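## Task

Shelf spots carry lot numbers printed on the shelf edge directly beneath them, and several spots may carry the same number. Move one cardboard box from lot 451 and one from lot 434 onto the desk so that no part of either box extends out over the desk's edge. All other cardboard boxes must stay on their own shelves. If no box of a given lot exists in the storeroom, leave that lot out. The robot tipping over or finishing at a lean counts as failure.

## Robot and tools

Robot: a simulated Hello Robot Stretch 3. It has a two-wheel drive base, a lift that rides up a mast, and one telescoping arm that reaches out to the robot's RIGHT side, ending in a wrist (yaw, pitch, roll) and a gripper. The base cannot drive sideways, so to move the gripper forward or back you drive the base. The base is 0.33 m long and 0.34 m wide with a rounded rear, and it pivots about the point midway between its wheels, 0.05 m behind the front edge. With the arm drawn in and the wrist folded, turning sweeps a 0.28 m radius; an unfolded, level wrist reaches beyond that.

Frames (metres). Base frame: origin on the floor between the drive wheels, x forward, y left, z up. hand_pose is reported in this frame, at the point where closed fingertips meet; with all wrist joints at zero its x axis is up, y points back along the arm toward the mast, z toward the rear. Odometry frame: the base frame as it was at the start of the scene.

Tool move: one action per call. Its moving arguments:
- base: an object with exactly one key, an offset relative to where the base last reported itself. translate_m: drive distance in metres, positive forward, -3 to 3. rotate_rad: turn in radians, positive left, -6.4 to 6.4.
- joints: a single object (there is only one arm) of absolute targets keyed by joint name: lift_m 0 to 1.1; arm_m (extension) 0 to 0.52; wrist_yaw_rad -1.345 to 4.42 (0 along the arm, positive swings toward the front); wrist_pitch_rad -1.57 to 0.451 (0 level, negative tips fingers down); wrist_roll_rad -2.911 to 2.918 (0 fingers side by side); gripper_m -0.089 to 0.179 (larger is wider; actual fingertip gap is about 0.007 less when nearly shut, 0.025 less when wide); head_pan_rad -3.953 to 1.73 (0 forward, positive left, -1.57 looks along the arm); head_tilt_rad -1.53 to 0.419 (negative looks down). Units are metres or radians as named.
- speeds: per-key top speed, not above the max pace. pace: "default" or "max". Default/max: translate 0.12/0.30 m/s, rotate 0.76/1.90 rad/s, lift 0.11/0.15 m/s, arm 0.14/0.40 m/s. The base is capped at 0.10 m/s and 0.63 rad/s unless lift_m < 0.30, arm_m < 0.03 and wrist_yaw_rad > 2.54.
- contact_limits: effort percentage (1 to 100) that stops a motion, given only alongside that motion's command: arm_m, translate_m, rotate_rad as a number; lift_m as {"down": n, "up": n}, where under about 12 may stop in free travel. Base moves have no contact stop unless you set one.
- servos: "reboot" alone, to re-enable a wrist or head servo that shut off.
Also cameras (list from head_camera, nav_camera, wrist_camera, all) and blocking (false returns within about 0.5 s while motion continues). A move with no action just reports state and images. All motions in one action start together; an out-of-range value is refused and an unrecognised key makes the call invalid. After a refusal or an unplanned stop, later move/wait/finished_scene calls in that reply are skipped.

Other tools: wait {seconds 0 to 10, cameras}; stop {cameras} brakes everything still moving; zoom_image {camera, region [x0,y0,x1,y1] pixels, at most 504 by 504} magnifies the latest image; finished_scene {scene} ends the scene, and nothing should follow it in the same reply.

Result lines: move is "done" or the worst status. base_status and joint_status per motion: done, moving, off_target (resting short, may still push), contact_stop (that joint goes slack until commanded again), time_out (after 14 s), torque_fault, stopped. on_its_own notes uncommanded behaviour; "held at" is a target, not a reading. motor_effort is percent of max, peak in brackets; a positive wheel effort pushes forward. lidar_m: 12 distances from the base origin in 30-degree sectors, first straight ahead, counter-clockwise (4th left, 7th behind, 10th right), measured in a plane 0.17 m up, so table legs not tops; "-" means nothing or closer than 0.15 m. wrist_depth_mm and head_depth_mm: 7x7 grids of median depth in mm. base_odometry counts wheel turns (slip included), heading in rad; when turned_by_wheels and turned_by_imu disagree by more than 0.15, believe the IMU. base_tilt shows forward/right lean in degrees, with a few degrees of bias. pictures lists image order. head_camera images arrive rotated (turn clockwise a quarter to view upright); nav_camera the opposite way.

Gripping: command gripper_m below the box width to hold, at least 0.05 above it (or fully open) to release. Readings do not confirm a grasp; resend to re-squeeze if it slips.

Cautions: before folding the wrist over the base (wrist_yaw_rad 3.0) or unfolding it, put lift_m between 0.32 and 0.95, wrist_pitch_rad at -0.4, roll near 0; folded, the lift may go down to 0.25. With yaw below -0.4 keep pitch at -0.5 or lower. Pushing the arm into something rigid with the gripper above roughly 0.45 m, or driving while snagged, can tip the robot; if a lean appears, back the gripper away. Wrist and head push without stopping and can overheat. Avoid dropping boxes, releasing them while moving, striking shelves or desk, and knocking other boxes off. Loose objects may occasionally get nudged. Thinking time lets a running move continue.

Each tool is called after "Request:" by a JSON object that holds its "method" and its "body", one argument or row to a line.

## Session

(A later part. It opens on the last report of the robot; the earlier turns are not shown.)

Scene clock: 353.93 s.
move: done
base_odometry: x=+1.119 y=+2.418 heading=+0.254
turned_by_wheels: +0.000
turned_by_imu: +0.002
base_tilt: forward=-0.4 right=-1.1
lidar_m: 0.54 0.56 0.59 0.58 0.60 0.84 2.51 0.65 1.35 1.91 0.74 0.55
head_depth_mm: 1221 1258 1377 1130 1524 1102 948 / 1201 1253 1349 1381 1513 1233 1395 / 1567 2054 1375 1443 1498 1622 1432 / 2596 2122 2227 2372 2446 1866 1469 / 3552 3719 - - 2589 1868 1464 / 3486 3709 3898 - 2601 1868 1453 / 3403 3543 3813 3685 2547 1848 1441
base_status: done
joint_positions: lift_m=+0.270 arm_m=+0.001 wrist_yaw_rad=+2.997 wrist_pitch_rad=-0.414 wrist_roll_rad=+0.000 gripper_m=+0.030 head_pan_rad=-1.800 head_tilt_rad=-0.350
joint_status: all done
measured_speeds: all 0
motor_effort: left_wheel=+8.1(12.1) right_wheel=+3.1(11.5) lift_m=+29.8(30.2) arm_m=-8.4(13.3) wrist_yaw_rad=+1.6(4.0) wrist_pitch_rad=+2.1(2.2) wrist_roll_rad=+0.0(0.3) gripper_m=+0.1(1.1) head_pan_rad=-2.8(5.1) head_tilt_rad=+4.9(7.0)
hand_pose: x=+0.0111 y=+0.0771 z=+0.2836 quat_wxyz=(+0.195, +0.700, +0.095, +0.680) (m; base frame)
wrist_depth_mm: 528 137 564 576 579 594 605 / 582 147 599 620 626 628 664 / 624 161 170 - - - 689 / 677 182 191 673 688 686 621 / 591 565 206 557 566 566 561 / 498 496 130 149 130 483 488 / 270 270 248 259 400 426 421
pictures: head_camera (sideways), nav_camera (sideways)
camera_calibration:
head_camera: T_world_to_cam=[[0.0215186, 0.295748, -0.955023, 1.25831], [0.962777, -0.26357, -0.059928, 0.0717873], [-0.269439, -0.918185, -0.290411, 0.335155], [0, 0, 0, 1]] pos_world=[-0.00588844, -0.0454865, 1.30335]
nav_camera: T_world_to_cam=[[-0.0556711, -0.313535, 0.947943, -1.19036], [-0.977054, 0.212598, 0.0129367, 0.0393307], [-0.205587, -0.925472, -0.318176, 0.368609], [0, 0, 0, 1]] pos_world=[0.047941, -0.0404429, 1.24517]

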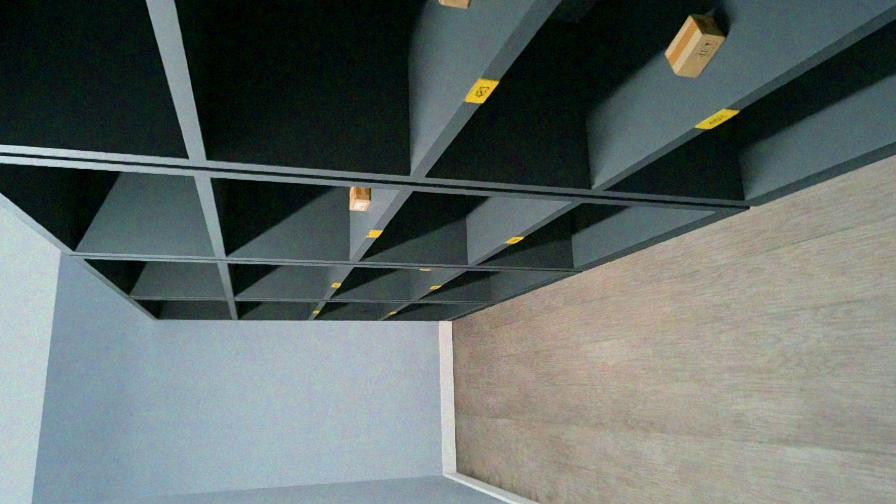

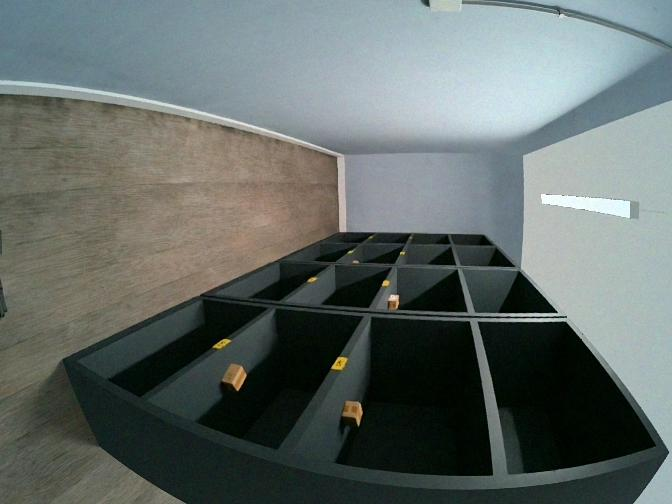

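Request:
{"method": "move", "body": {
  "base": {"translate_m":0.17}
}}

Request:
{"method": "move", "body": {
  "base": {"rotate_rad":-1.631},
  "pace": "max"
}}

Request:
{"method": "move", "body": {
  "base": {"translate_m":0.6},
  "joints": {"head_pan_rad":-1.5,"head_tilt_rad":-0.35},
  "cameras": ["head_camera","nav_camera"]
}}

Request:
{"method": "zoom_image", "body": {
  "camera": "head_camera",
  "region": [300, 0, 800, 500]
}}

Scene clock: 373.10 s.
move: done
base_odometry: x=+1.283 y=+2.461 heading=+0.254
turned_by_wheels: +0.000
turned_by_imu: +0.000
base_tilt: forward=-0.4 right=-1.1
lidar_m: 0.37 0.38 0.54 0.57 0.60 0.83 2.49 0.78 1.47 1.30 0.51 0.38
head_depth_mm: 1226 1283 1394 1433 1541 1303 1405 / 1672 1534 1414 1490 1530 1642 1443 / 2084 2132 2251 2364 2348 1816 1484 / 3394 3012 3119 3286 2445 1880 1465 / 3612 3795 - - 2614 1869 1470 / 3500 3702 3870 - 2566 1859 1457 / 3251 3328 3162 3013 2425 1869 1447
base_status: done
joint_positions: lift_m=+0.270 arm_m=+0.001 wrist_yaw_rad=+2.997 wrist_pitch_rad=-0.414 wrist_roll_rad=+0.000 gripper_m=+0.030 head_pan_rad=-1.800 head_tilt_rad=-0.350
joint_status: not commanded
measured_speeds: all 0
motor_effort: left_wheel=+3.4(13.1) right_wheel=+8.5(9.0) lift_m=+30.8(31.5) arm_m=-6.3(7.8) wrist_yaw_rad=+2.5(3.1) wrist_pitch_rad=+2.1(2.2) wrist_roll_rad=+0.0(0.4) gripper_m=+1.1(1.1) head_pan_rad=-2.7(3.5) head_tilt_rad=+4.9(6.1)
hand_pose: x=+0.0111 y=+0.0771 z=+0.2836 quat_wxyz=(+0.195, +0.700, +0.095, +0.680) (m; base frame)
wrist_depth_mm: 531 137 551 563 581 576 435 / 584 147 601 615 619 627 434 / 630 162 172 - - 653 439 / 687 182 192 667 685 629 442 / 585 563 205 559 571 549 447 / 502 497 130 149 130 484 438 / 271 270 247 260 404 422 411
pictures: none

Scene clock: 375.27 s.
move: done
base_odometry: x=+1.283 y=+2.461 heading=-1.376
turned_by_wheels: -1.631
turned_by_imu: -1.599
base_tilt: forward=-0.4 right=-1.2
lidar_m: 1.51 0.53 0.38 0.37 0.38 0.52 0.57 0.59 0.80 2.12 0.78 1.47
head_depth_mm: 924 936 948 960 979 985 1007 / 1132 1141 1166 1178 1206 1223 1250 / 1450 1483 1501 1536 1570 1615 1454 / 2013 2065 2148 2198 2247 1886 1472 / 2902 3029 3233 3317 2608 1872 1454 / 2870 2992 3186 3313 2574 1858 1453 / 2769 2917 3053 3248 2557 1850 1443
base_status: done
joint_positions: lift_m=+0.270 arm_m=+0.001 wrist_yaw_rad=+2.997 wrist_pitch_rad=-0.414 wrist_roll_rad=+0.000 gripper_m=+0.030 head_pan_rad=-1.800 head_tilt_rad=-0.350
joint_status: not commanded
measured_speeds: all 0
motor_effort: left_wheel=+6.7(14.7) right_wheel=-8.2(15.4) lift_m=+29.3(31.4) arm_m=-13.1(13.3) wrist_yaw_rad=+1.4(3.7) wrist_pitch_rad=+2.1(2.2) wrist_roll_rad=-0.1(0.3) gripper_m=+0.4(0.8) head_pan_rad=-3.1(3.3) head_tilt_rad=+3.6(5.7)
hand_pose: x=+0.0111 y=+0.0771 z=+0.2836 quat_wxyz=(+0.195, +0.700, +0.095, +0.680) (m; base frame)
wrist_depth_mm: 347 137 367 380 390 403 417 / 384 147 398 415 429 440 457 / 412 162 430 452 469 490 504 / 447 186 465 501 512 532 542 / 478 487 206 511 531 547 559 / 497 492 130 148 130 483 479 / 271 271 248 259 403 422 418
pictures: none

Scene clock: 381.57 s.
move: done
base_odometry: x=+1.399 y=+1.873 heading=-1.377
turned_by_wheels: +0.000
turned_by_imu: +0.000
base_tilt: forward=-0.3 right=-1.2
lidar_m: 1.54 0.54 0.39 0.38 0.39 0.53 1.17 1.20 1.63 0.64 1.04 0.96
head_depth_mm: 516 2928 3120 3343 2699 1924 1506 / 618 640 619 618 658 716 1393 / 899 961 1004 998 737 1036 849 / 901 963 1019 1060 730 1116 873 / 897 966 1023 1058 724 1112 869 / 906 970 1030 1054 764 1103 866 / 903 975 1030 1027 756 1101 862
base_status: done
joint_positions: lift_m=+0.270 arm_m=+0.001 wrist_yaw_rad=+2.997 wrist_pitch_rad=-0.414 wrist_roll_rad=+0.000 gripper_m=+0.030 head_pan_rad=-1.500 head_tilt_rad=-0.350
joint_status: all done
measured_speeds: all 0
motor_effort: left_wheel=+2.7(13.3) right_wheel=+6.4(10.1) lift_m=+25.9(29.9) arm_m=-10.2(13.1) wrist_yaw_rad=+1.8(3.5) wrist_pitch_rad=+2.1(2.2) wrist_roll_rad=-0.1(0.3) gripper_m=+0.5(1.1) head_pan_rad=-3.0(6.1) head_tilt_rad=+2.2(5.4)
hand_pose: x=+0.0111 y=+0.0771 z=+0.2836 quat_wxyz=(+0.195, +0.700, +0.095, +0.680) (m; base frame)
wrist_depth_mm: 355 137 377 388 402 410 426 / 390 147 405 422 436 452 466 / 422 162 436 465 479 497 512 / 461 186 472 514 524 533 551 / 493 501 206 518 534 553 563 / 501 496 130 148 130 480 479 / 271 269 247 260 405 422 422
pictures: head_camera (sideways), nav_camera (sideways)
camera_calibration:
head_camera: T_world_to_cam=[[-0.0669075, 0.288468, -0.955149, 1.25899], [0.997657, 0.0330244, -0.0599114, 0.0715871], [0.0142606, -0.95692, -0.290002, 0.332883], [0, 0, 0, 1]] pos_world=[0.00806925, -0.0470003, 1.30335]
nav_camera: T_world_to_cam=[[0.0395183, -0.315493, 0.948105, -1.19115], [-0.996215, -0.0859574, 0.0129203, 0.0393863], [0.0774204, -0.945027, -0.317696, 0.3662], [0, 0, 0, 1]] pos_world=[0.0579582, -0.0263461, 1.24517]

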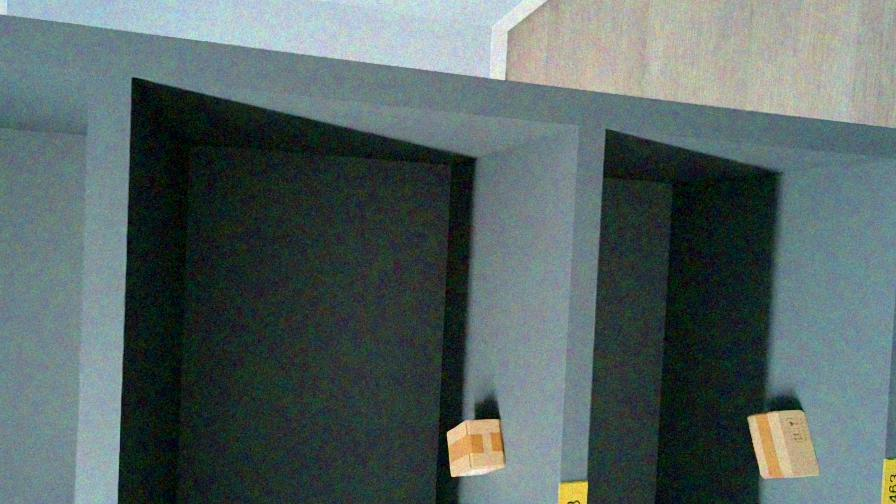

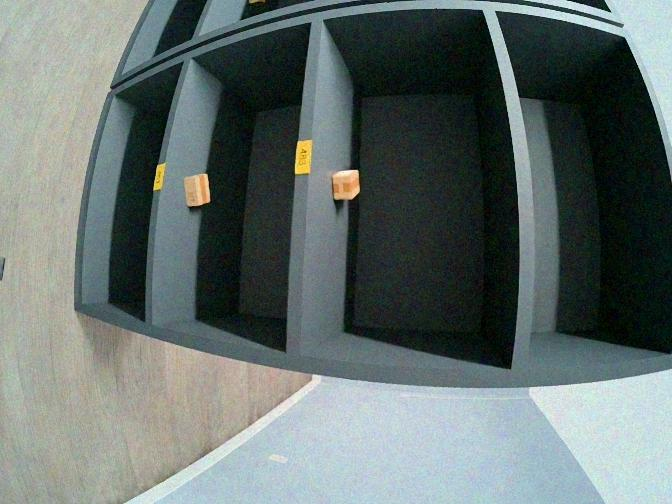

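Scaled by 1.008 from the camera's 896x504 image, which has a finer 1280x720 frame.

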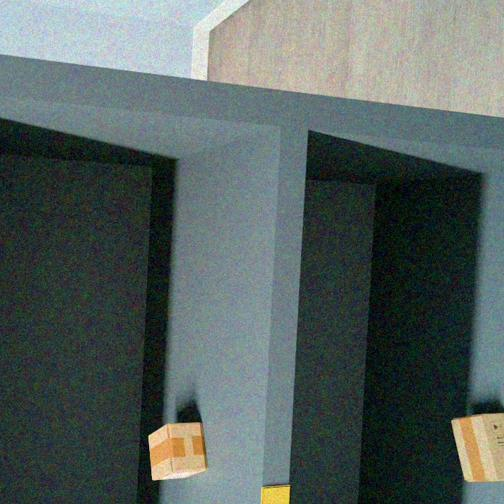

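Request:
{"method": "zoom_image", "body": {
  "camera": "nav_camera",
  "region": [130, 120, 350, 230]
}}

Request:
{"method": "move", "body": {
  "joints": {"head_pan_rad":-1.0,"head_tilt_rad":-0.45},
  "cameras": ["head_camera","nav_camera"]
}}

Request:
{"method": "zoom_image", "body": {
  "camera": "head_camera",
  "region": [340, 130, 840, 500]
}}

Scaled by 2.291 from the camera's 672x504 image, which has a finer 792x594 frame.

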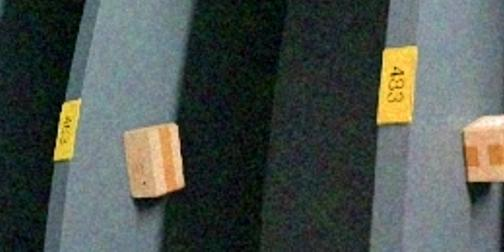

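Scene clock: 390.33 s.
move: done
base_odometry: x=+1.399 y=+1.873 heading=-1.377
turned_by_wheels: +0.000
turned_by_imu: +0.000
base_tilt: forward=-0.4 right=-1.1
lidar_m: 1.54 0.54 0.39 0.38 0.39 0.53 1.17 1.21 1.63 0.64 1.04 0.96
head_depth_mm: 573 949 1002 837 1135 1016 816 / 585 1002 1064 810 1205 1012 884 / 696 1068 1131 818 1269 971 1208 / 715 1123 1202 870 1326 999 1271 / 883 1032 1107 928 1251 1068 1271 / 808 905 963 992 1110 1179 1265 / 765 823 889 974 1105 1455 1303
base_status: not commanded
joint_positions: lift_m=+0.270 arm_m=+0.001 wrist_yaw_rad=+2.997 wrist_pitch_rad=-0.414 wrist_roll_rad=+0.000 gripper_m=+0.030 head_pan_rad=-0.991 head_tilt_rad=-0.449
joint_status: all done
measured_speeds: all 0
motor_effort: left_wheel=+3.5(3.7) right_wheel=+6.7(7.0) lift_m=+23.3(24.3) arm_m=-8.4(9.4) wrist_yaw_rad=+1.1(3.5) wrist_pitch_rad=+2.1(2.1) wrist_roll_rad=+0.2(0.3) gripper_m=+0.3(0.8) head_pan_rad=+1.9(5.8) head_tilt_rad=-4.4(7.4)
hand_pose: x=+0.0111 y=+0.0771 z=+0.2836 quat_wxyz=(+0.195, +0.700, +0.095, +0.680) (m; base frame)
wrist_depth_mm: 355 137 378 391 405 411 423 / 390 148 405 422 434 448 466 / 425 162 433 465 478 498 514 / 463 186 471 509 518 535 547 / 493 505 207 525 533 555 564 / 497 498 130 148 130 486 485 / 271 270 248 259 403 420 422
pictures: head_camera (sideways), nav_camera (sideways)
camera_calibration:
head_camera: T_world_to_cam=[[-0.24992, 0.297313, -0.92149, 1.21618], [0.852049, 0.519604, -0.0634396, 0.077026], [0.459949, -0.801009, -0.383185, 0.451472], [0, 0, 0, 1]] pos_world=[0.030665, -0.0399772, 1.29858]
nav_camera: T_world_to_cam=[[0.238692, -0.333636, 0.911983, -1.14518], [-0.827714, -0.561035, 0.011389, 0.0403638], [0.507855, -0.757579, -0.41007, 0.483816], [0, 0, 0, 1]] pos_world=[0.0610467, 0.00710039, 1.24233]

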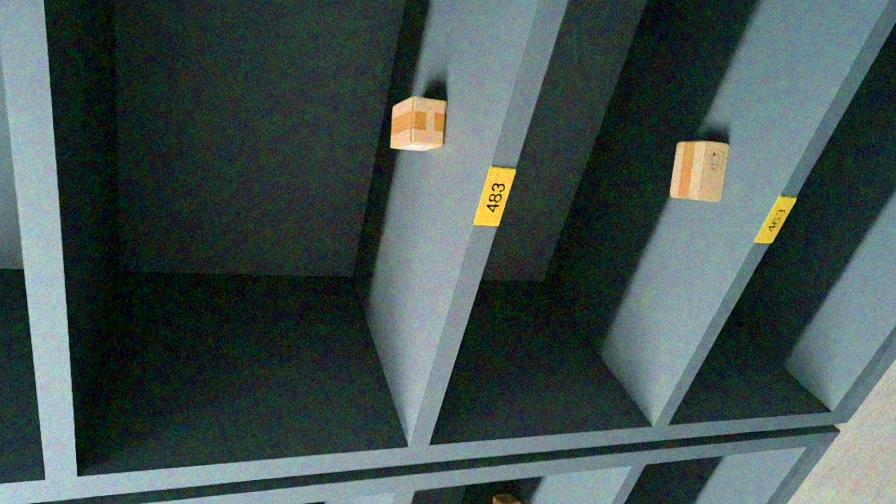

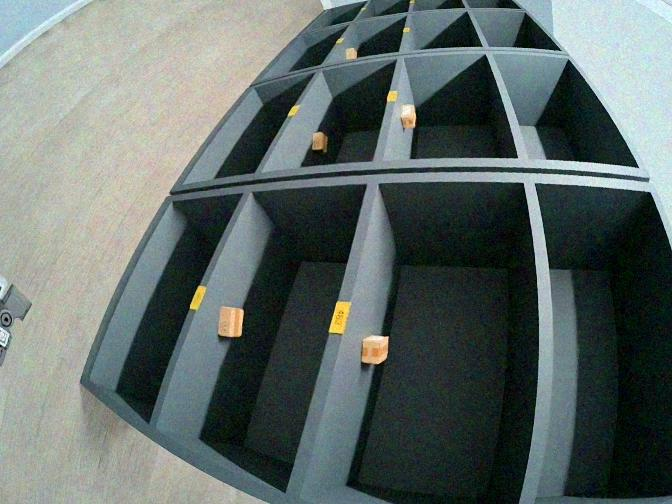

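Scaled by 1.008 from the camera's 896x504 image, which has a finer 1280x720 frame.

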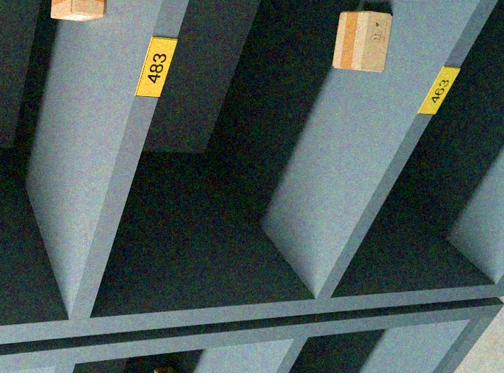

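Request:
{"method": "move", "body": {
  "base": {"translate_m":0.75},
  "joints": {"head_pan_rad":-1.05,"head_tilt_rad":-0.4},
  "cameras": ["head_camera","nav_camera"]
}}

Request:
{"method": "zoom_image", "body": {
  "camera": "head_camera",
  "region": [340, 0, 840, 500]
}}

Scene clock: 404.83 s.
move: done
base_odometry: x=+1.544 y=+1.137 heading=-1.376
turned_by_wheels: +0.000
turned_by_imu: +0.000
base_tilt: forward=-0.4 right=-1.2
lidar_m: 1.58 0.56 0.40 0.39 0.40 0.54 1.45 1.06 1.11 0.62 1.11 1.11
head_depth_mm: 557 925 973 953 630 686 721 / 654 975 1030 946 714 1063 844 / 678 1021 1088 933 1235 1064 890 / 695 1085 1151 918 1295 1054 1213 / 1044 1147 1230 863 1359 1041 1278 / 1089 1194 1269 972 1368 1081 1309 / 974 1069 1134 1048 1236 1163 1305
base_status: done
joint_positions: lift_m=+0.270 arm_m=+0.001 wrist_yaw_rad=+2.997 wrist_pitch_rad=-0.414 wrist_roll_rad=+0.000 gripper_m=+0.030 head_pan_rad=-1.050 head_tilt_rad=-0.400
joint_status: all done
measured_speeds: all 0
motor_effort: left_wheel=+9.1(11.7) right_wheel=+1.9(10.3) lift_m=+29.3(31.5) arm_m=-4.9(7.8) wrist_yaw_rad=+3.1(3.7) wrist_pitch_rad=+2.0(2.2) wrist_roll_rad=+0.0(0.3) gripper_m=+0.3(0.9) head_pan_rad=+3.3(4.1) head_tilt_rad=+4.5(5.7)
hand_pose: x=+0.0111 y=+0.0771 z=+0.2836 quat_wxyz=(+0.195, +0.700, +0.095, +0.680) (m; base frame)
wrist_depth_mm: 364 137 381 400 411 423 434 / 401 148 412 432 443 459 472 / 433 161 450 472 488 508 525 / 474 185 485 517 537 551 - / 511 507 206 533 528 547 564 / 503 498 130 149 130 485 484 / 271 269 247 259 404 425 422
pictures: head_camera (sideways), nav_camera (sideways)
camera_calibration:
head_camera: T_world_to_cam=[[-0.20934, 0.272053, -0.939236, 1.2391], [0.882721, 0.465814, -0.0618189, 0.0747321], [0.420691, -0.842024, -0.33766, 0.39251], [0, 0, 0, 1]] pos_world=[0.0282996, -0.0414087, 1.30096]
nav_camera: T_world_to_cam=[[0.196204, -0.30798, 0.930942, -1.16973], [-0.859645, -0.510746, 0.0122093, 0.0395462], [0.471714, -0.802675, -0.364964, 0.425312], [0, 0, 0, 1]] pos_world=[0.0628754, 0.00133208, 1.24369]

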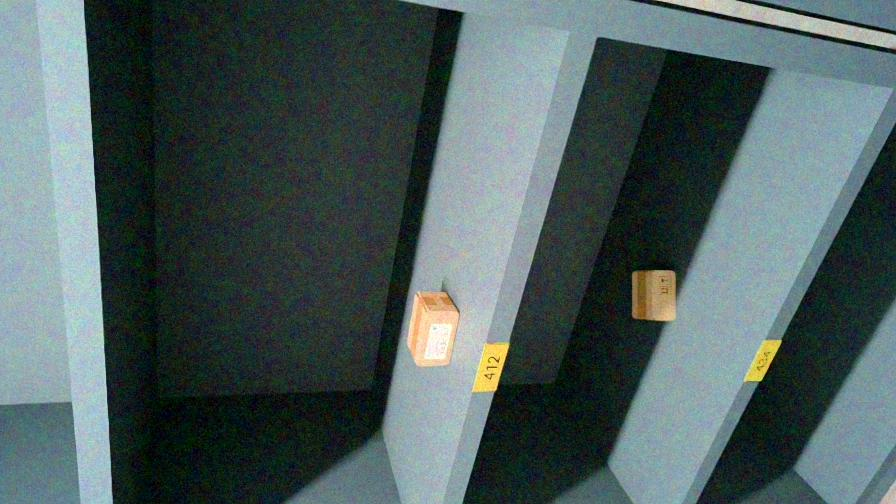

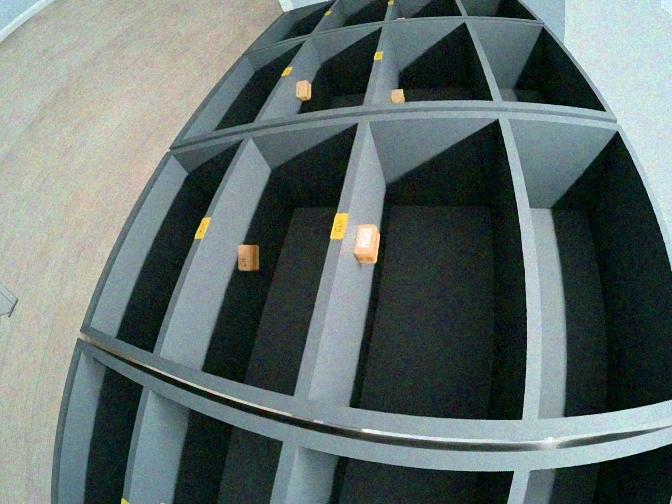

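Scaled by 1.008 from the camera's 896x504 image, which has a finer 1280x720 frame.

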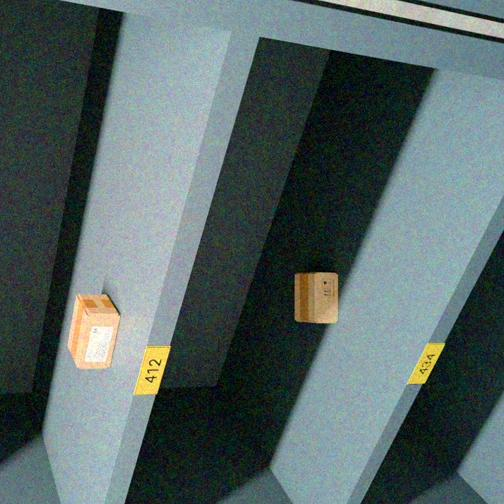

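Request:
{"method": "zoom_image", "body": {
  "camera": "head_camera",
  "region": [730, 330, 800, 390]
}}

Scaled by 7.200 from the camera's 896x504 image, which has a finer 1280x720 frame.

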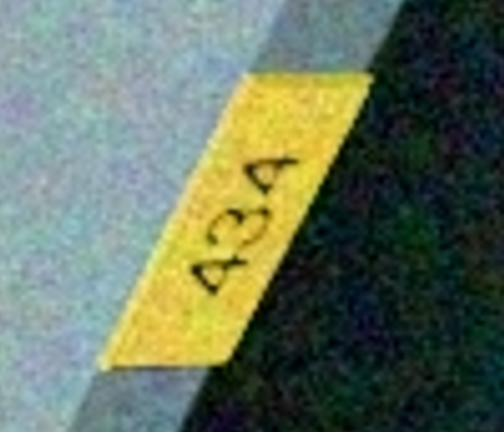

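Request:
{"method": "move", "body": {
  "base": {"translate_m":0.4},
  "joints": {"lift_m":0.56,"wrist_pitch_rad":-0.4,"head_pan_rad":-1.57,"head_tilt_rad":-0.5}
}}

Request:
{"method": "move", "body": {
  "joints": {"wrist_yaw_rad":0.4,"gripper_m":0.179}
}}

Request:
{"method": "move", "body": {
  "joints": {"wrist_pitch_rad":-0.24},
  "cameras": ["head_camera","wrist_camera"]
}}

Scene clock: 451.73 s.
move: done
base_odometry: x=+1.621 y=+0.744 heading=-1.376
turned_by_wheels: +0.000
turned_by_imu: +0.000
base_tilt: forward=-0.4 right=-1.2
lidar_m: 1.60 0.56 0.41 0.39 0.41 0.55 1.47 1.40 0.69 1.07 0.80 0.86
head_depth_mm: 782 861 852 740 825 843 910 / 855 947 1021 733 1149 957 1117 / 877 948 1020 723 1204 950 1205 / 875 948 1017 715 1200 945 1201 / 874 944 1017 710 1198 946 1194 / 870 943 1004 709 1193 941 1190 / 871 940 995 734 1189 933 1182
base_status: done
joint_positions: lift_m=+0.560 arm_m=+0.001 wrist_yaw_rad=+2.997 wrist_pitch_rad=-0.414 wrist_roll_rad=+0.000 gripper_m=+0.030 head_pan_rad=-1.570 head_tilt_rad=-0.500
joint_status: all done
measured_speeds: all 0
motor_effort: left_wheel=+5.8(11.6) right_wheel=+4.9(10.9) lift_m=+30.3(34.6) arm_m=-1.7(4.3) wrist_yaw_rad=+1.8(3.2) wrist_pitch_rad=+2.1(4.6) wrist_roll_rad=+0.0(0.4) gripper_m=+0.6(0.9) head_pan_rad=+3.1(5.8) head_tilt_rad=-4.4(8.9)
hand_pose: x=+0.0111 y=+0.0770 z=+0.5736 quat_wxyz=(+0.195, +0.700, +0.095, +0.680) (m; base frame)
wrist_depth_mm: 369 137 389 405 412 424 440 / 402 148 420 437 449 462 479 / 435 162 455 481 494 517 525 / 481 186 493 527 535 - - / 524 514 204 148 153 - - / - - 130 145 127 - 789 / - - 257 715 688 721 718
pictures: none

Scene clock: 454.03 s.
move: done
base_odometry: x=+1.621 y=+0.744 heading=-1.376
turned_by_wheels: +0.000
turned_by_imu: +0.000
base_tilt: forward=-0.4 right=-1.3
lidar_m: 1.59 0.56 0.41 0.39 0.40 0.55 1.47 1.39 0.70 1.07 0.80 0.86
head_depth_mm: 784 866 848 739 824 844 912 / 856 950 1020 733 1148 962 1122 / 875 949 1018 723 1204 956 1197 / 871 943 1020 715 1204 946 1203 / 872 944 1013 709 1190 945 1198 / 870 943 1001 707 1186 938 1190 / 870 941 995 737 1186 932 1187
base_status: not commanded
joint_positions: lift_m=+0.560 arm_m=+0.001 wrist_yaw_rad=+0.403 wrist_pitch_rad=-0.414 wrist_roll_rad=+0.000 gripper_m=+0.179 head_pan_rad=-1.570 head_tilt_rad=-0.500
joint_status: all done
measured_speeds: all 0
motor_effort: left_wheel=+5.6(6.0) right_wheel=+4.6(5.4) lift_m=+30.2(30.8) arm_m=-1.3(2.2) wrist_yaw_rad=-3.0(6.1) wrist_pitch_rad=+2.1(2.3) wrist_roll_rad=-0.2(0.3) gripper_m=+0.7(83.9) head_pan_rad=+3.6(4.3) head_tilt_rad=-4.2(5.2)
hand_pose: x=+0.0667 y=-0.3525 z=+0.5736 quat_wxyz=(+0.707, +0.281, -0.648, -0.004) (m; base frame)
wrist_depth_mm: 783 517 - - 520 - - / - 557 494 453 472 466 461 / - 661 - - 391 368 341 / - - - - - - 343 / - 147 841 - - - - / 123 794 819 - - - - / 715 720 733 696 - - 105
pictures: none

Scene clock: 454.87 s.
move: done
base_odometry: x=+1.621 y=+0.744 heading=-1.376
turned_by_wheels: +0.000
turned_by_imu: +0.000
base_tilt: forward=-0.4 right=-1.3
lidar_m: 1.60 0.56 0.41 0.39 0.41 0.55 1.47 1.39 0.70 1.07 0.80 0.86
head_depth_mm: 780 868 851 741 824 841 911 / 853 952 1023 733 1151 959 1124 / 877 950 1017 723 1198 956 1201 / 877 947 1019 718 1196 947 1195 / 872 949 1015 708 1192 943 1193 / 873 942 1000 707 1191 939 1191 / 871 941 997 738 1190 929 1182
base_status: not commanded
joint_positions: lift_m=+0.560 arm_m=+0.001 wrist_yaw_rad=+0.403 wrist_pitch_rad=-0.262 wrist_roll_rad=+0.000 gripper_m=+0.179 head_pan_rad=-1.570 head_tilt_rad=-0.500
joint_status: all done
measured_speeds: all 0
motor_effort: left_wheel=+5.6(6.2) right_wheel=+4.7(5.1) lift_m=+30.1(30.3) arm_m=-0.3(1.3) wrist_yaw_rad=-3.2(4.2) wrist_pitch_rad=+3.8(6.0) wrist_roll_rad=+0.2(0.3) gripper_m=+0.3(1.0) head_pan_rad=+3.6(4.2) head_tilt_rad=-3.7(5.4)
hand_pose: x=+0.0732 y=-0.3675 z=+0.6090 quat_wxyz=(+0.706, +0.231, -0.668, +0.050) (m; base frame)
wrist_depth_mm: - 507 - - - - - / - 547 - - - - - / - 599 524 522 522 510 510 / - 666 - 475 417 392 390 / - 661 - - - 369 338 / 123 141 867 - - - - / 800 791 - - - - 105
pictures: head_camera (sideways), wrist_camera
camera_calibration:
head_camera: T_world_to_cam=[[-0.0466171, 0.432321, -0.900514, 1.18756], [0.997505, -0.0276992, -0.064936, 0.0780435], [-0.0530167, -0.901294, -0.429951, 0.515475], [0, 0, 0, 1]] pos_world=[0.0048409, -0.0466526, 1.29612]
wrist_camera: T_world_to_cam=[[-0.903046, -0.429105, -0.0194087, -0.0731837], [-0.176268, 0.411402, -0.894247, 0.741234], [0.391711, -0.804125, -0.447152, 0.114286], [0, 0, 0, 1]] pos_world=[0.0198006, -0.244448, 0.712529]

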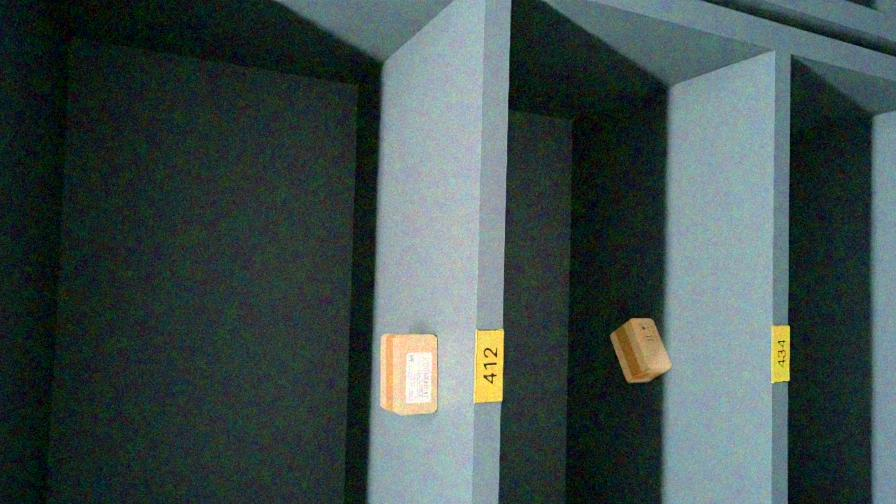

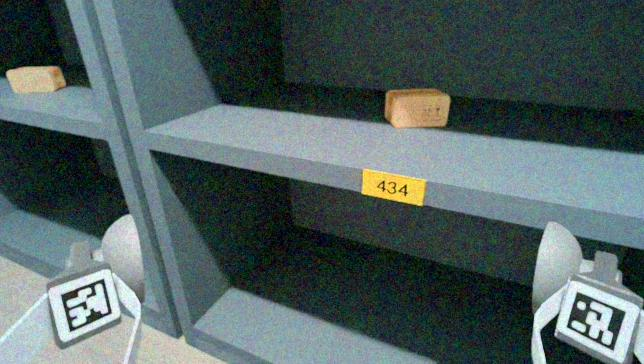

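Request:
{"method": "move", "body": {
  "base": {"translate_m":0.021},
  "joints": {"wrist_yaw_rad":0.5,"lift_m":0.52}
}}

Request:
{"method": "move", "body": {
  "joints": {"arm_m":0.4},
  "contact_limits": {"arm_m":25},
  "cameras": ["wrist_camera"]
}}

Scene clock: 478.23 s.
move: done
base_odometry: x=+1.625 y=+0.724 heading=-1.376
turned_by_wheels: +0.000
turned_by_imu: +0.000
base_tilt: forward=-0.3 right=-1.1
lidar_m: 1.59 0.56 0.41 0.39 0.41 0.55 1.47 1.41 0.70 1.07 0.79 1.50
head_depth_mm: 829 919 901 739 877 864 924 / 857 952 1026 731 1150 961 1143 / 876 948 1024 723 1201 954 1207 / 873 944 1021 716 1198 948 1196 / 877 944 1012 707 1203 945 1186 / 869 939 1003 709 1192 938 1179 / 869 941 1001 734 1190 931 1178
base_status: done
joint_positions: lift_m=+0.520 arm_m=+0.001 wrist_yaw_rad=+0.497 wrist_pitch_rad=-0.261 wrist_roll_rad=+0.000 gripper_m=+0.179 head_pan_rad=-1.570 head_tilt_rad=-0.500
joint_status: all done
measured_speeds: all 0
motor_effort: left_wheel=+4.4(9.4) right_wheel=+6.9(9.4) lift_m=+24.5(30.4) arm_m=+1.5(1.8) wrist_yaw_rad=+2.0(5.9) wrist_pitch_rad=+3.4(3.7) wrist_roll_rad=-0.3(0.3) gripper_m=+0.6(0.9) head_pan_rad=+2.9(3.9) head_tilt_rad=-4.3(5.1)
hand_pose: x=+0.0936 y=-0.3578 z=+0.5693 quat_wxyz=(+0.703, +0.262, -0.657, +0.083) (m; base frame)
wrist_depth_mm: - 564 - - - - - / - 586 - - - 517 - / - - 539 478 438 431 431 / - - - - 402 357 328 / - - 696 - - - - / 123 140 792 - - - - / 743 772 763 - - - 105
pictures: none

Scene clock: 482.37 s.
move: done
base_odometry: x=+1.625 y=+0.724 heading=-1.376
turned_by_wheels: +0.000
turned_by_imu: +0.000
base_tilt: forward=-0.4 right=-1.2
lidar_m: 1.60 0.56 0.41 0.39 0.40 0.55 1.47 1.41 0.70 1.07 0.79 1.49
head_depth_mm: 827 919 904 741 877 868 925 / 855 952 1024 732 1151 960 1111 / 879 945 1017 721 1205 868 622 / 875 945 1018 714 1189 758 1194 / 875 942 1017 706 1195 908 1192 / 872 937 998 708 1191 937 1188 / 871 942 997 735 1187 935 1179
base_status: not commanded
joint_positions: lift_m=+0.520 arm_m=+0.400 wrist_yaw_rad=+0.497 wrist_pitch_rad=-0.261 wrist_roll_rad=+0.000 gripper_m=+0.179 head_pan_rad=-1.570 head_tilt_rad=-0.500
joint_status: all done
measured_speeds: all 0
motor_effort: left_wheel=+4.3(5.2) right_wheel=+7.3(7.8) lift_m=+28.6(31.3) arm_m=+13.4(15.2) wrist_yaw_rad=+2.1(3.1) wrist_pitch_rad=+3.4(3.5) wrist_roll_rad=+0.0(0.4) gripper_m=+0.2(1.1) head_pan_rad=+3.0(3.9) head_tilt_rad=-4.4(5.2)
contact_limits: arm_m 25 (drawing in: default 31, maximum 55; extending or still: default 40, maximum 69)
hand_pose: x=+0.0936 y=-0.7572 z=+0.5693 quat_wxyz=(+0.703, +0.262, -0.656, +0.083) (m; base frame)
wrist_depth_mm: 390 468 - - - - - / 398 470 - - - - - / 401 442 440 437 370 366 - / 312 307 308 213 211 302 300 / 239 228 237 220 221 233 244 / 122 145 192 192 191 190 190 / 153 163 162 167 161 160 107
pictures: wrist_camera
camera_calibration:
wrist_camera: T_world_to_cam=[[-0.858777, -0.511985, -0.0193515, -0.289602], [-0.213577, 0.392064, -0.894802, 0.858876], [0.465712, -0.764302, -0.446044, -0.202203], [0, 0, 0, 1]] pos_world=[0.0289012, -0.639551, 0.672728]

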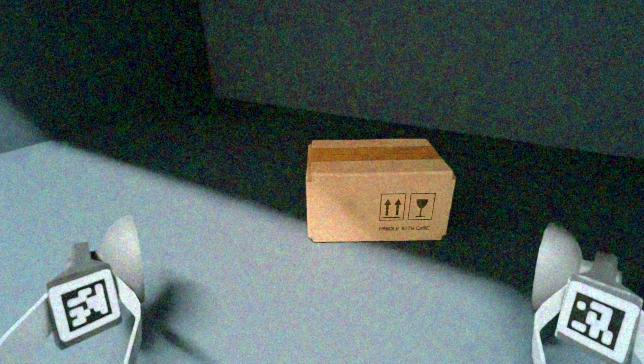

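Request:
{"method": "move", "body": {
  "base": {"translate_m":0.02}
}}

Request:
{"method": "move", "body": {
  "joints": {"arm_m":0.484},
  "speeds": {"arm_m":0.08},
  "contact_limits": {"arm_m":25},
  "cameras": ["wrist_camera"]
}}

Scene clock: 497.27 s.
move: done
base_odometry: x=+1.629 y=+0.704 heading=-1.377
turned_by_wheels: +0.000
turned_by_imu: +0.000
base_tilt: forward=-0.4 right=-1.2
lidar_m: 1.60 0.56 0.41 0.39 0.41 0.55 1.47 1.44 0.71 1.07 0.78 1.49
head_depth_mm: 829 925 953 738 924 908 951 / 857 955 1020 732 1194 959 1171 / 875 947 1020 723 1198 869 622 / 876 945 1014 716 1200 762 1196 / 871 944 1012 708 1193 915 1182 / 870 942 998 720 1193 934 1185 / 868 940 1000 735 1193 934 1180
base_status: done
joint_positions: lift_m=+0.520 arm_m=+0.400 wrist_yaw_rad=+0.497 wrist_pitch_rad=-0.261 wrist_roll_rad=+0.000 gripper_m=+0.179 head_pan_rad=-1.570 head_tilt_rad=-0.500
joint_status: not commanded
measured_speeds: all 0
motor_effort: left_wheel=+4.5(8.3) right_wheel=+7.6(10.7) lift_m=+25.1(26.3) arm_m=+10.0(11.5) wrist_yaw_rad=+2.8(3.1) wrist_pitch_rad=+3.5(3.5) wrist_roll_rad=+0.2(0.3) gripper_m=+0.6(1.0) head_pan_rad=+2.8(3.9) head_tilt_rad=-4.4(4.7)
contact_limits: arm_m 25 (drawing in: default 31, maximum 55; extending or still: default 40, maximum 69)
hand_pose: x=+0.0936 y=-0.7572 z=+0.5693 quat_wxyz=(+0.703, +0.262, -0.656, +0.083) (m; base frame)
wrist_depth_mm: 376 448 - - - - - / 380 463 - - - - - / 387 440 441 436 397 368 - / 312 309 309 275 205 283 301 / 240 227 236 216 210 223 242 / 123 144 192 192 190 190 189 / 153 162 162 166 161 160 107
pictures: none

Scene clock: 499.17 s.
move: done
base_odometry: x=+1.629 y=+0.704 heading=-1.377
turned_by_wheels: +0.000
turned_by_imu: +0.000
base_tilt: forward=-0.2 right=-1.1
lidar_m: 1.60 0.56 0.41 0.39 0.41 0.55 1.47 1.43 0.71 1.07 0.78 1.50
head_depth_mm: 832 928 956 738 924 904 951 / 860 952 1021 729 1199 955 1177 / 876 945 1017 723 1209 775 604 / 875 945 1013 716 1201 785 1194 / 874 941 1009 706 1194 910 1192 / 872 941 1002 720 1191 935 1195 / 866 941 999 734 1188 932 1184
base_status: not commanded
joint_positions: lift_m=+0.520 arm_m=+0.484 wrist_yaw_rad=+0.497 wrist_pitch_rad=-0.261 wrist_roll_rad=+0.000 gripper_m=+0.179 head_pan_rad=-1.570 head_tilt_rad=-0.500
joint_status: all done
measured_speeds: all 0
motor_effort: left_wheel=+4.5(5.2) right_wheel=+8.3(8.7) lift_m=+23.3(25.5) arm_m=+13.0(14.4) wrist_yaw_rad=+2.3(2.8) wrist_pitch_rad=+3.4(3.5) wrist_roll_rad=-0.3(0.3) gripper_m=+0.5(1.0) head_pan_rad=+3.2(3.6) head_tilt_rad=-4.1(4.8)
contact_limits: arm_m 25 (drawing in: default 31, maximum 55; extending or still: default 40, maximum 69)
hand_pose: x=+0.0936 y=-0.8412 z=+0.5693 quat_wxyz=(+0.703, +0.262, -0.656, +0.083) (m; base frame)
wrist_depth_mm: 374 444 - - - - - / 384 456 - - - - - / 385 439 407 400 - - - / 312 309 306 304 304 302 282 / 240 228 217 149 156 233 242 / 123 144 140 135 136 190 190 / 153 163 153 149 149 160 107
pictures: wrist_camera
camera_calibration:
wrist_camera: T_world_to_cam=[[-0.858777, -0.511985, -0.0193515, -0.332609], [-0.213577, 0.392064, -0.894802, 0.89181], [0.465712, -0.764302, -0.446044, -0.266405], [0, 0, 0, 1]] pos_world=[0.0289012, -0.723551, 0.672728]

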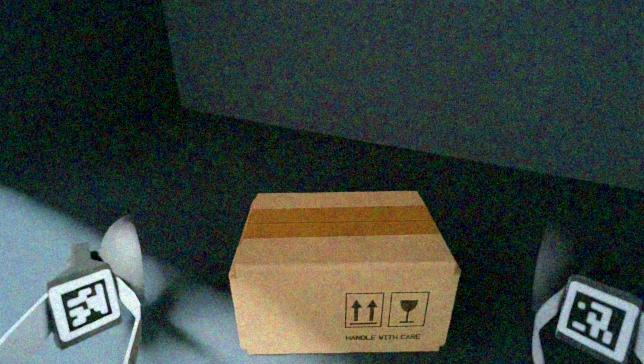

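Well aligned. Grip.

Request:
{"method": "move", "body": {
  "joints": {"gripper_m":0.06},
  "cameras": ["wrist_camera"]
}}

Request:
{"method": "move", "body": {
  "joints": {"lift_m":0.565},
  "cameras": ["wrist_camera"]
}}

Scene clock: 504.90 s.
move: done
base_odometry: x=+1.629 y=+0.704 heading=-1.377
turned_by_wheels: +0.000
turned_by_imu: +0.000
base_tilt: forward=-0.5 right=-1.1
lidar_m: 1.60 0.56 0.41 0.39 0.41 0.55 1.47 1.43 0.71 1.07 0.78 1.49
head_depth_mm: 832 931 955 739 930 898 953 / 855 947 1020 731 1204 959 1170 / 875 947 1021 724 1202 776 605 / 873 945 1016 714 1198 787 1198 / 873 946 1009 706 1196 912 1195 / 870 944 1004 721 1191 940 1191 / 872 941 1000 735 1186 931 1184
base_status: not commanded
joint_positions: lift_m=+0.520 arm_m=+0.484 wrist_yaw_rad=+0.498 wrist_pitch_rad=-0.261 wrist_roll_rad=+0.000 gripper_m=+0.061 head_pan_rad=-1.570 head_tilt_rad=-0.500
joint_status: all done
measured_speeds: all 0
motor_effort: left_wheel=+4.7(5.0) right_wheel=+7.2(8.7) lift_m=+23.1(24.3) arm_m=+8.1(10.2) wrist_yaw_rad=+1.1(2.8) wrist_pitch_rad=+3.3(3.5) wrist_roll_rad=+0.1(0.4) gripper_m=-12.2(85.5) head_pan_rad=+2.9(3.6) head_tilt_rad=-3.4(4.6)
contact_limits: arm_m 25 (drawing in: default 31, maximum 55; extending or still: default 40, maximum 69)
hand_pose: x=+0.0939 y=-0.8410 z=+0.5693 quat_wxyz=(+0.702, +0.262, -0.656, +0.084) (m; base frame)
wrist_depth_mm: 377 443 - - - - - / 379 457 - - - - - / 386 440 408 399 - - - / 310 307 307 304 303 301 282 / 237 239 150 149 149 233 232 / 194 193 134 135 135 183 189 / 168 123 152 151 151 151 164
pictures: wrist_camera
camera_calibration:
wrist_camera: T_world_to_cam=[[-0.858109, -0.513104, -0.0193389, -0.333311], [-0.214096, 0.391776, -0.894804, 0.8916], [0.466704, -0.763698, -0.44604, -0.265969], [0, 0, 0, 1]] pos_world=[0.0289998, -0.723451, 0.672728]

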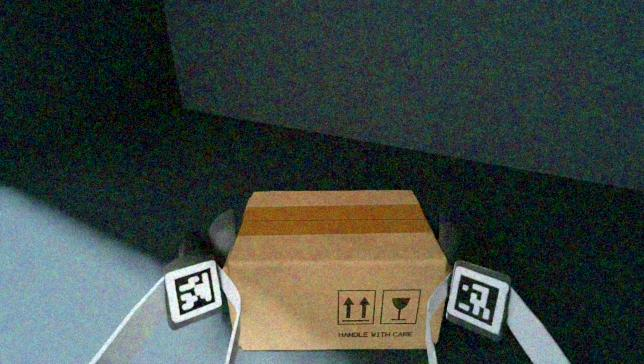

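Scene clock: 506.13 s.
move: done
base_odometry: x=+1.629 y=+0.704 heading=-1.377
turned_by_wheels: +0.000
turned_by_imu: +0.000
base_tilt: forward=-0.4 right=-1.3
lidar_m: 1.60 0.56 0.41 0.39 0.41 0.55 1.47 1.43 0.71 1.07 0.78 1.49
head_depth_mm: 833 930 953 737 927 901 953 / 858 951 1025 731 1197 961 1091 / 873 946 1021 723 1201 696 577 / 875 943 1019 715 1199 824 1197 / 876 945 1015 707 1199 915 1196 / 868 938 999 720 1194 935 1183 / 869 936 995 735 1187 933 1181
base_status: not commanded
joint_positions: lift_m=+0.565 arm_m=+0.484 wrist_yaw_rad=+0.498 wrist_pitch_rad=-0.263 wrist_roll_rad=+0.000 gripper_m=+0.061 head_pan_rad=-1.570 head_tilt_rad=-0.500
joint_status: all done
measured_speeds: all 0
motor_effort: left_wheel=+4.3(4.7) right_wheel=+6.9(7.9) lift_m=+31.2(34.2) arm_m=+7.1(8.4) wrist_yaw_rad=+0.9(1.9) wrist_pitch_rad=+3.9(3.9) wrist_roll_rad=+0.1(0.3) gripper_m=-12.3(12.8) head_pan_rad=+3.3(3.5) head_tilt_rad=-3.4(4.4)
contact_limits: arm_m 25 (drawing in: default 31, maximum 55; extending or still: default 40, maximum 69)
hand_pose: x=+0.0938 y=-0.8408 z=+0.6137 quat_wxyz=(+0.703, +0.263, -0.656, +0.083) (m; base frame)
wrist_depth_mm: 374 443 - - - - - / 385 457 - - - - - / 394 475 490 - - - - / 389 408 405 400 374 - - / 314 312 152 151 151 307 293 / 255 254 134 136 136 242 249 / 223 201 149 149 151 125 217
pictures: wrist_camera
camera_calibration:
wrist_camera: T_world_to_cam=[[-0.858153, -0.513023, -0.0195045, -0.332268], [-0.215066, 0.393727, -0.893714, 0.932259], [0.466176, -0.762749, -0.448212, -0.243772], [0, 0, 0, 1]] pos_world=[0.0290011, -0.723454, 0.717431]

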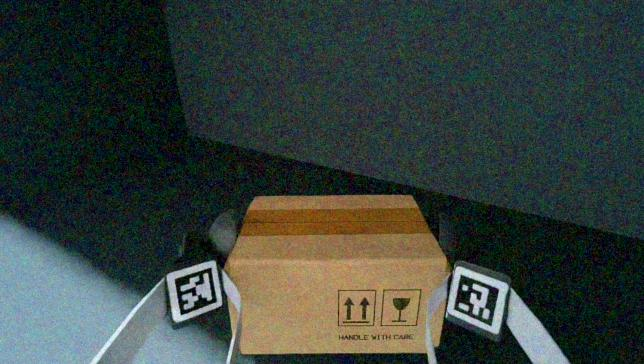

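Request:
{"method": "move", "body": {
  "joints": {"arm_m":0.005},
  "speeds": {"arm_m":0.2}
}}

Request:
{"method": "move", "body": {
  "base": {"translate_m":-1.3},
  "joints": {"wrist_yaw_rad":1.57,"lift_m":0.8},
  "speeds": {"wrist_yaw_rad":0.6},
  "cameras": ["wrist_camera"]
}}

Request:
{"method": "move", "body": {
  "base": {"translate_m":-0.49},
  "cameras": ["wrist_camera","nav_camera"]
}}

Scene clock: 534.00 s.
move: done
base_odometry: x=+1.629 y=+0.704 heading=-1.377
turned_by_wheels: +0.000
turned_by_imu: +0.000
base_tilt: forward=-0.5 right=-1.2
lidar_m: 1.60 0.56 0.41 0.39 0.41 0.55 1.47 1.43 0.71 1.06 0.78 1.49
head_depth_mm: 830 934 951 738 928 903 950 / 854 948 1021 733 1200 960 1171 / 875 947 1018 724 1200 952 1206 / 872 944 1017 714 1202 950 1196 / 872 945 1018 708 1198 942 1194 / 871 940 1000 722 1195 941 1187 / 868 941 994 735 1187 933 1178
base_status: not commanded
joint_positions: lift_m=+0.565 arm_m=+0.005 wrist_yaw_rad=+0.498 wrist_pitch_rad=-0.264 wrist_roll_rad=+0.000 gripper_m=+0.061 head_pan_rad=-1.570 head_tilt_rad=-0.500
joint_status: all done
measured_speeds: all 0
motor_effort: left_wheel=+4.6(4.7) right_wheel=+7.2(8.3) lift_m=+30.8(31.8) arm_m=-12.8(14.3) wrist_yaw_rad=+1.2(2.6) wrist_pitch_rad=+3.9(4.1) wrist_roll_rad=-0.1(0.3) gripper_m=-12.1(12.7) head_pan_rad=+3.3(3.4) head_tilt_rad=-3.5(4.6)
hand_pose: x=+0.0938 y=-0.3618 z=+0.6136 quat_wxyz=(+0.703, +0.263, -0.656, +0.083) (m; base frame)
wrist_depth_mm: - - - - - - - / - 890 - - - - - / - - 541 531 517 522 518 / - - 622 458 425 404 397 / - - 151 150 150 362 337 / - 123 134 136 136 - - / 871 794 149 149 149 - -
pictures: none

Scene clock: 548.13 s.
move: done
base_odometry: x=+1.378 y=+1.980 heading=-1.376
turned_by_wheels: +0.000
turned_by_imu: -0.001
base_tilt: forward=-0.4 right=-1.2
lidar_m: 1.53 0.54 0.39 0.38 0.39 0.53 1.06 1.09 1.49 0.63 1.12 1.05
head_depth_mm: 2759 2848 2761 2676 2130 1620 1328 / 2803 3061 3304 3022 2112 1617 1316 / 2824 3046 3309 3007 2094 1616 1310 / 515 558 730 671 1134 942 1216 / 887 960 1022 754 1221 943 1192 / 886 955 1019 745 1208 937 1223 / 882 956 1010 735 1203 936 1217
base_status: done
joint_positions: lift_m=+0.800 arm_m=+0.005 wrist_yaw_rad=+1.567 wrist_pitch_rad=-0.264 wrist_roll_rad=+0.000 gripper_m=+0.061 head_pan_rad=-1.570 head_tilt_rad=-0.500
joint_status: all done
measured_speeds: all 0
motor_effort: left_wheel=-2.5(10.0) right_wheel=-8.0(14.6) lift_m=+30.0(35.0) arm_m=+3.8(12.5) wrist_yaw_rad=+2.5(6.2) wrist_pitch_rad=+4.0(4.2) wrist_roll_rad=+0.0(0.3) gripper_m=-11.8(13.0) head_pan_rad=+2.9(3.3) head_tilt_rad=-2.3(4.5)
hand_pose: x=+0.2197 y=-0.1510 z=+0.8486 quat_wxyz=(+0.563, +0.561, -0.430, +0.429) (m; base frame)
wrist_depth_mm: - - - - - - - / - - - - - - - / - - - - - - - / - - - - - - - / - - 152 151 151 964 - / - - 134 136 136 122 - / - 926 149 149 151 951 -
pictures: wrist_camera
camera_calibration:
wrist_camera: T_world_to_cam=[[0.0365326, -0.999141, -0.0195509, -0.135666], [-0.44936, 0.0010504, -0.89335, 0.889451], [0.892603, 0.0414218, -0.448936, 0.357274], [0, 0, 0, 1]] pos_world=[0.0857362, -0.151283, 0.952331]

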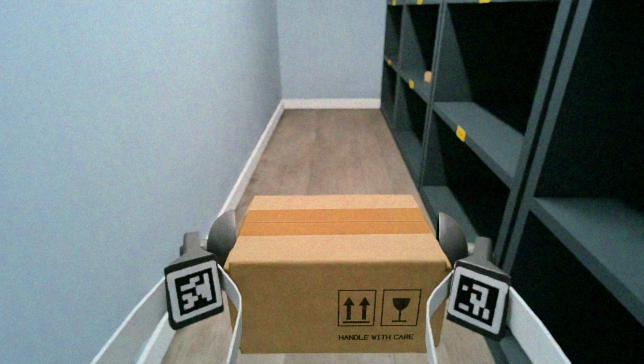

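Scene clock: 554.17 s.
move: done
base_odometry: x=+1.283 y=+2.460 heading=-1.376
turned_by_wheels: +0.000
turned_by_imu: +0.000
base_tilt: forward=-0.1 right=-1.1
lidar_m: 1.51 0.53 0.38 0.37 0.38 0.52 0.57 0.59 0.80 2.13 0.78 1.46
head_depth_mm: 1567 1553 1517 1492 1473 1453 1292 / 2289 2246 2177 2124 1946 1624 1319 / 2806 3045 3247 2913 2087 1620 1306 / 2792 3029 3296 2957 2090 1606 1301 / 2788 3042 3270 2896 2053 1590 1296 / 2803 3035 3278 2891 2058 1582 1295 / 2788 3020 3161 2803 2019 1475 1281
base_status: done
joint_positions: lift_m=+0.800 arm_m=+0.005 wrist_yaw_rad=+1.567 wrist_pitch_rad=-0.264 wrist_roll_rad=+0.000 gripper_m=+0.061 head_pan_rad=-1.570 head_tilt_rad=-0.500
joint_status: not commanded
measured_speeds: all 0
motor_effort: left_wheel=-4.5(9.9) right_wheel=-6.7(14.7) lift_m=+29.7(30.7) arm_m=+10.7(10.9) wrist_yaw_rad=+2.5(3.6) wrist_pitch_rad=+3.9(4.2) wrist_roll_rad=-0.1(0.3) gripper_m=-12.3(12.7) head_pan_rad=+2.1(3.3) head_tilt_rad=-2.5(3.8)
hand_pose: x=+0.2197 y=-0.1510 z=+0.8486 quat_wxyz=(+0.563, +0.561, -0.430, +0.429) (m; base frame)
wrist_depth_mm: - - - - - - - / - - - - - - - / - - - - - - - / - - - - - - 871 / - - 152 151 150 - - / - - 134 136 136 - - / - 928 149 149 151 984 -
pictures: nav_camera (sideways), wrist_camera
camera_calibration:
nav_camera: T_world_to_cam=[[0.0173981, -0.456099, 0.889759, -1.11488], [-0.999789, -0.0176331, 0.0105107, 0.042632], [0.0108953, -0.889754, -0.45631, 0.547064], [0, 0, 0, 1]] pos_world=[0.0560594, -0.0209898, 1.24116]
wrist_camera: T_world_to_cam=[[0.0365326, -0.999141, -0.0195509, -0.135666], [-0.44936, 0.0010504, -0.89335, 0.889451], [0.892603, 0.0414218, -0.448936, 0.357274], [0, 0, 0, 1]] pos_world=[0.0857362, -0.151283, 0.952331]

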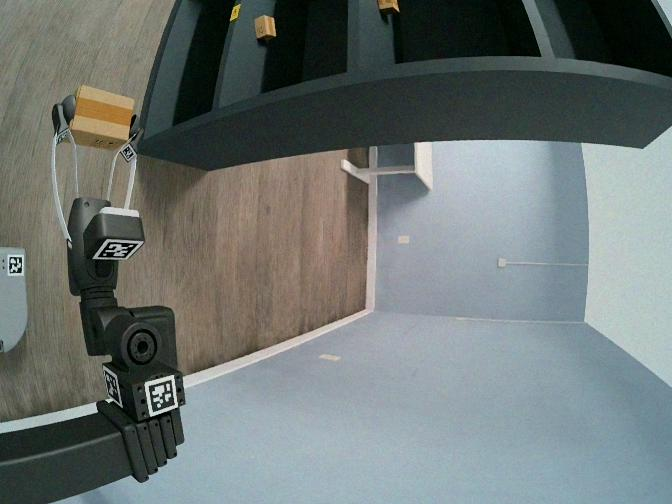

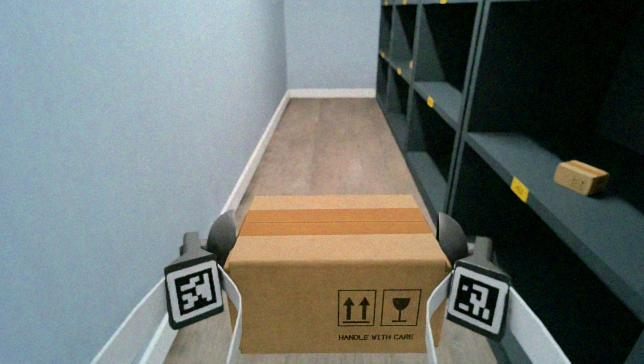

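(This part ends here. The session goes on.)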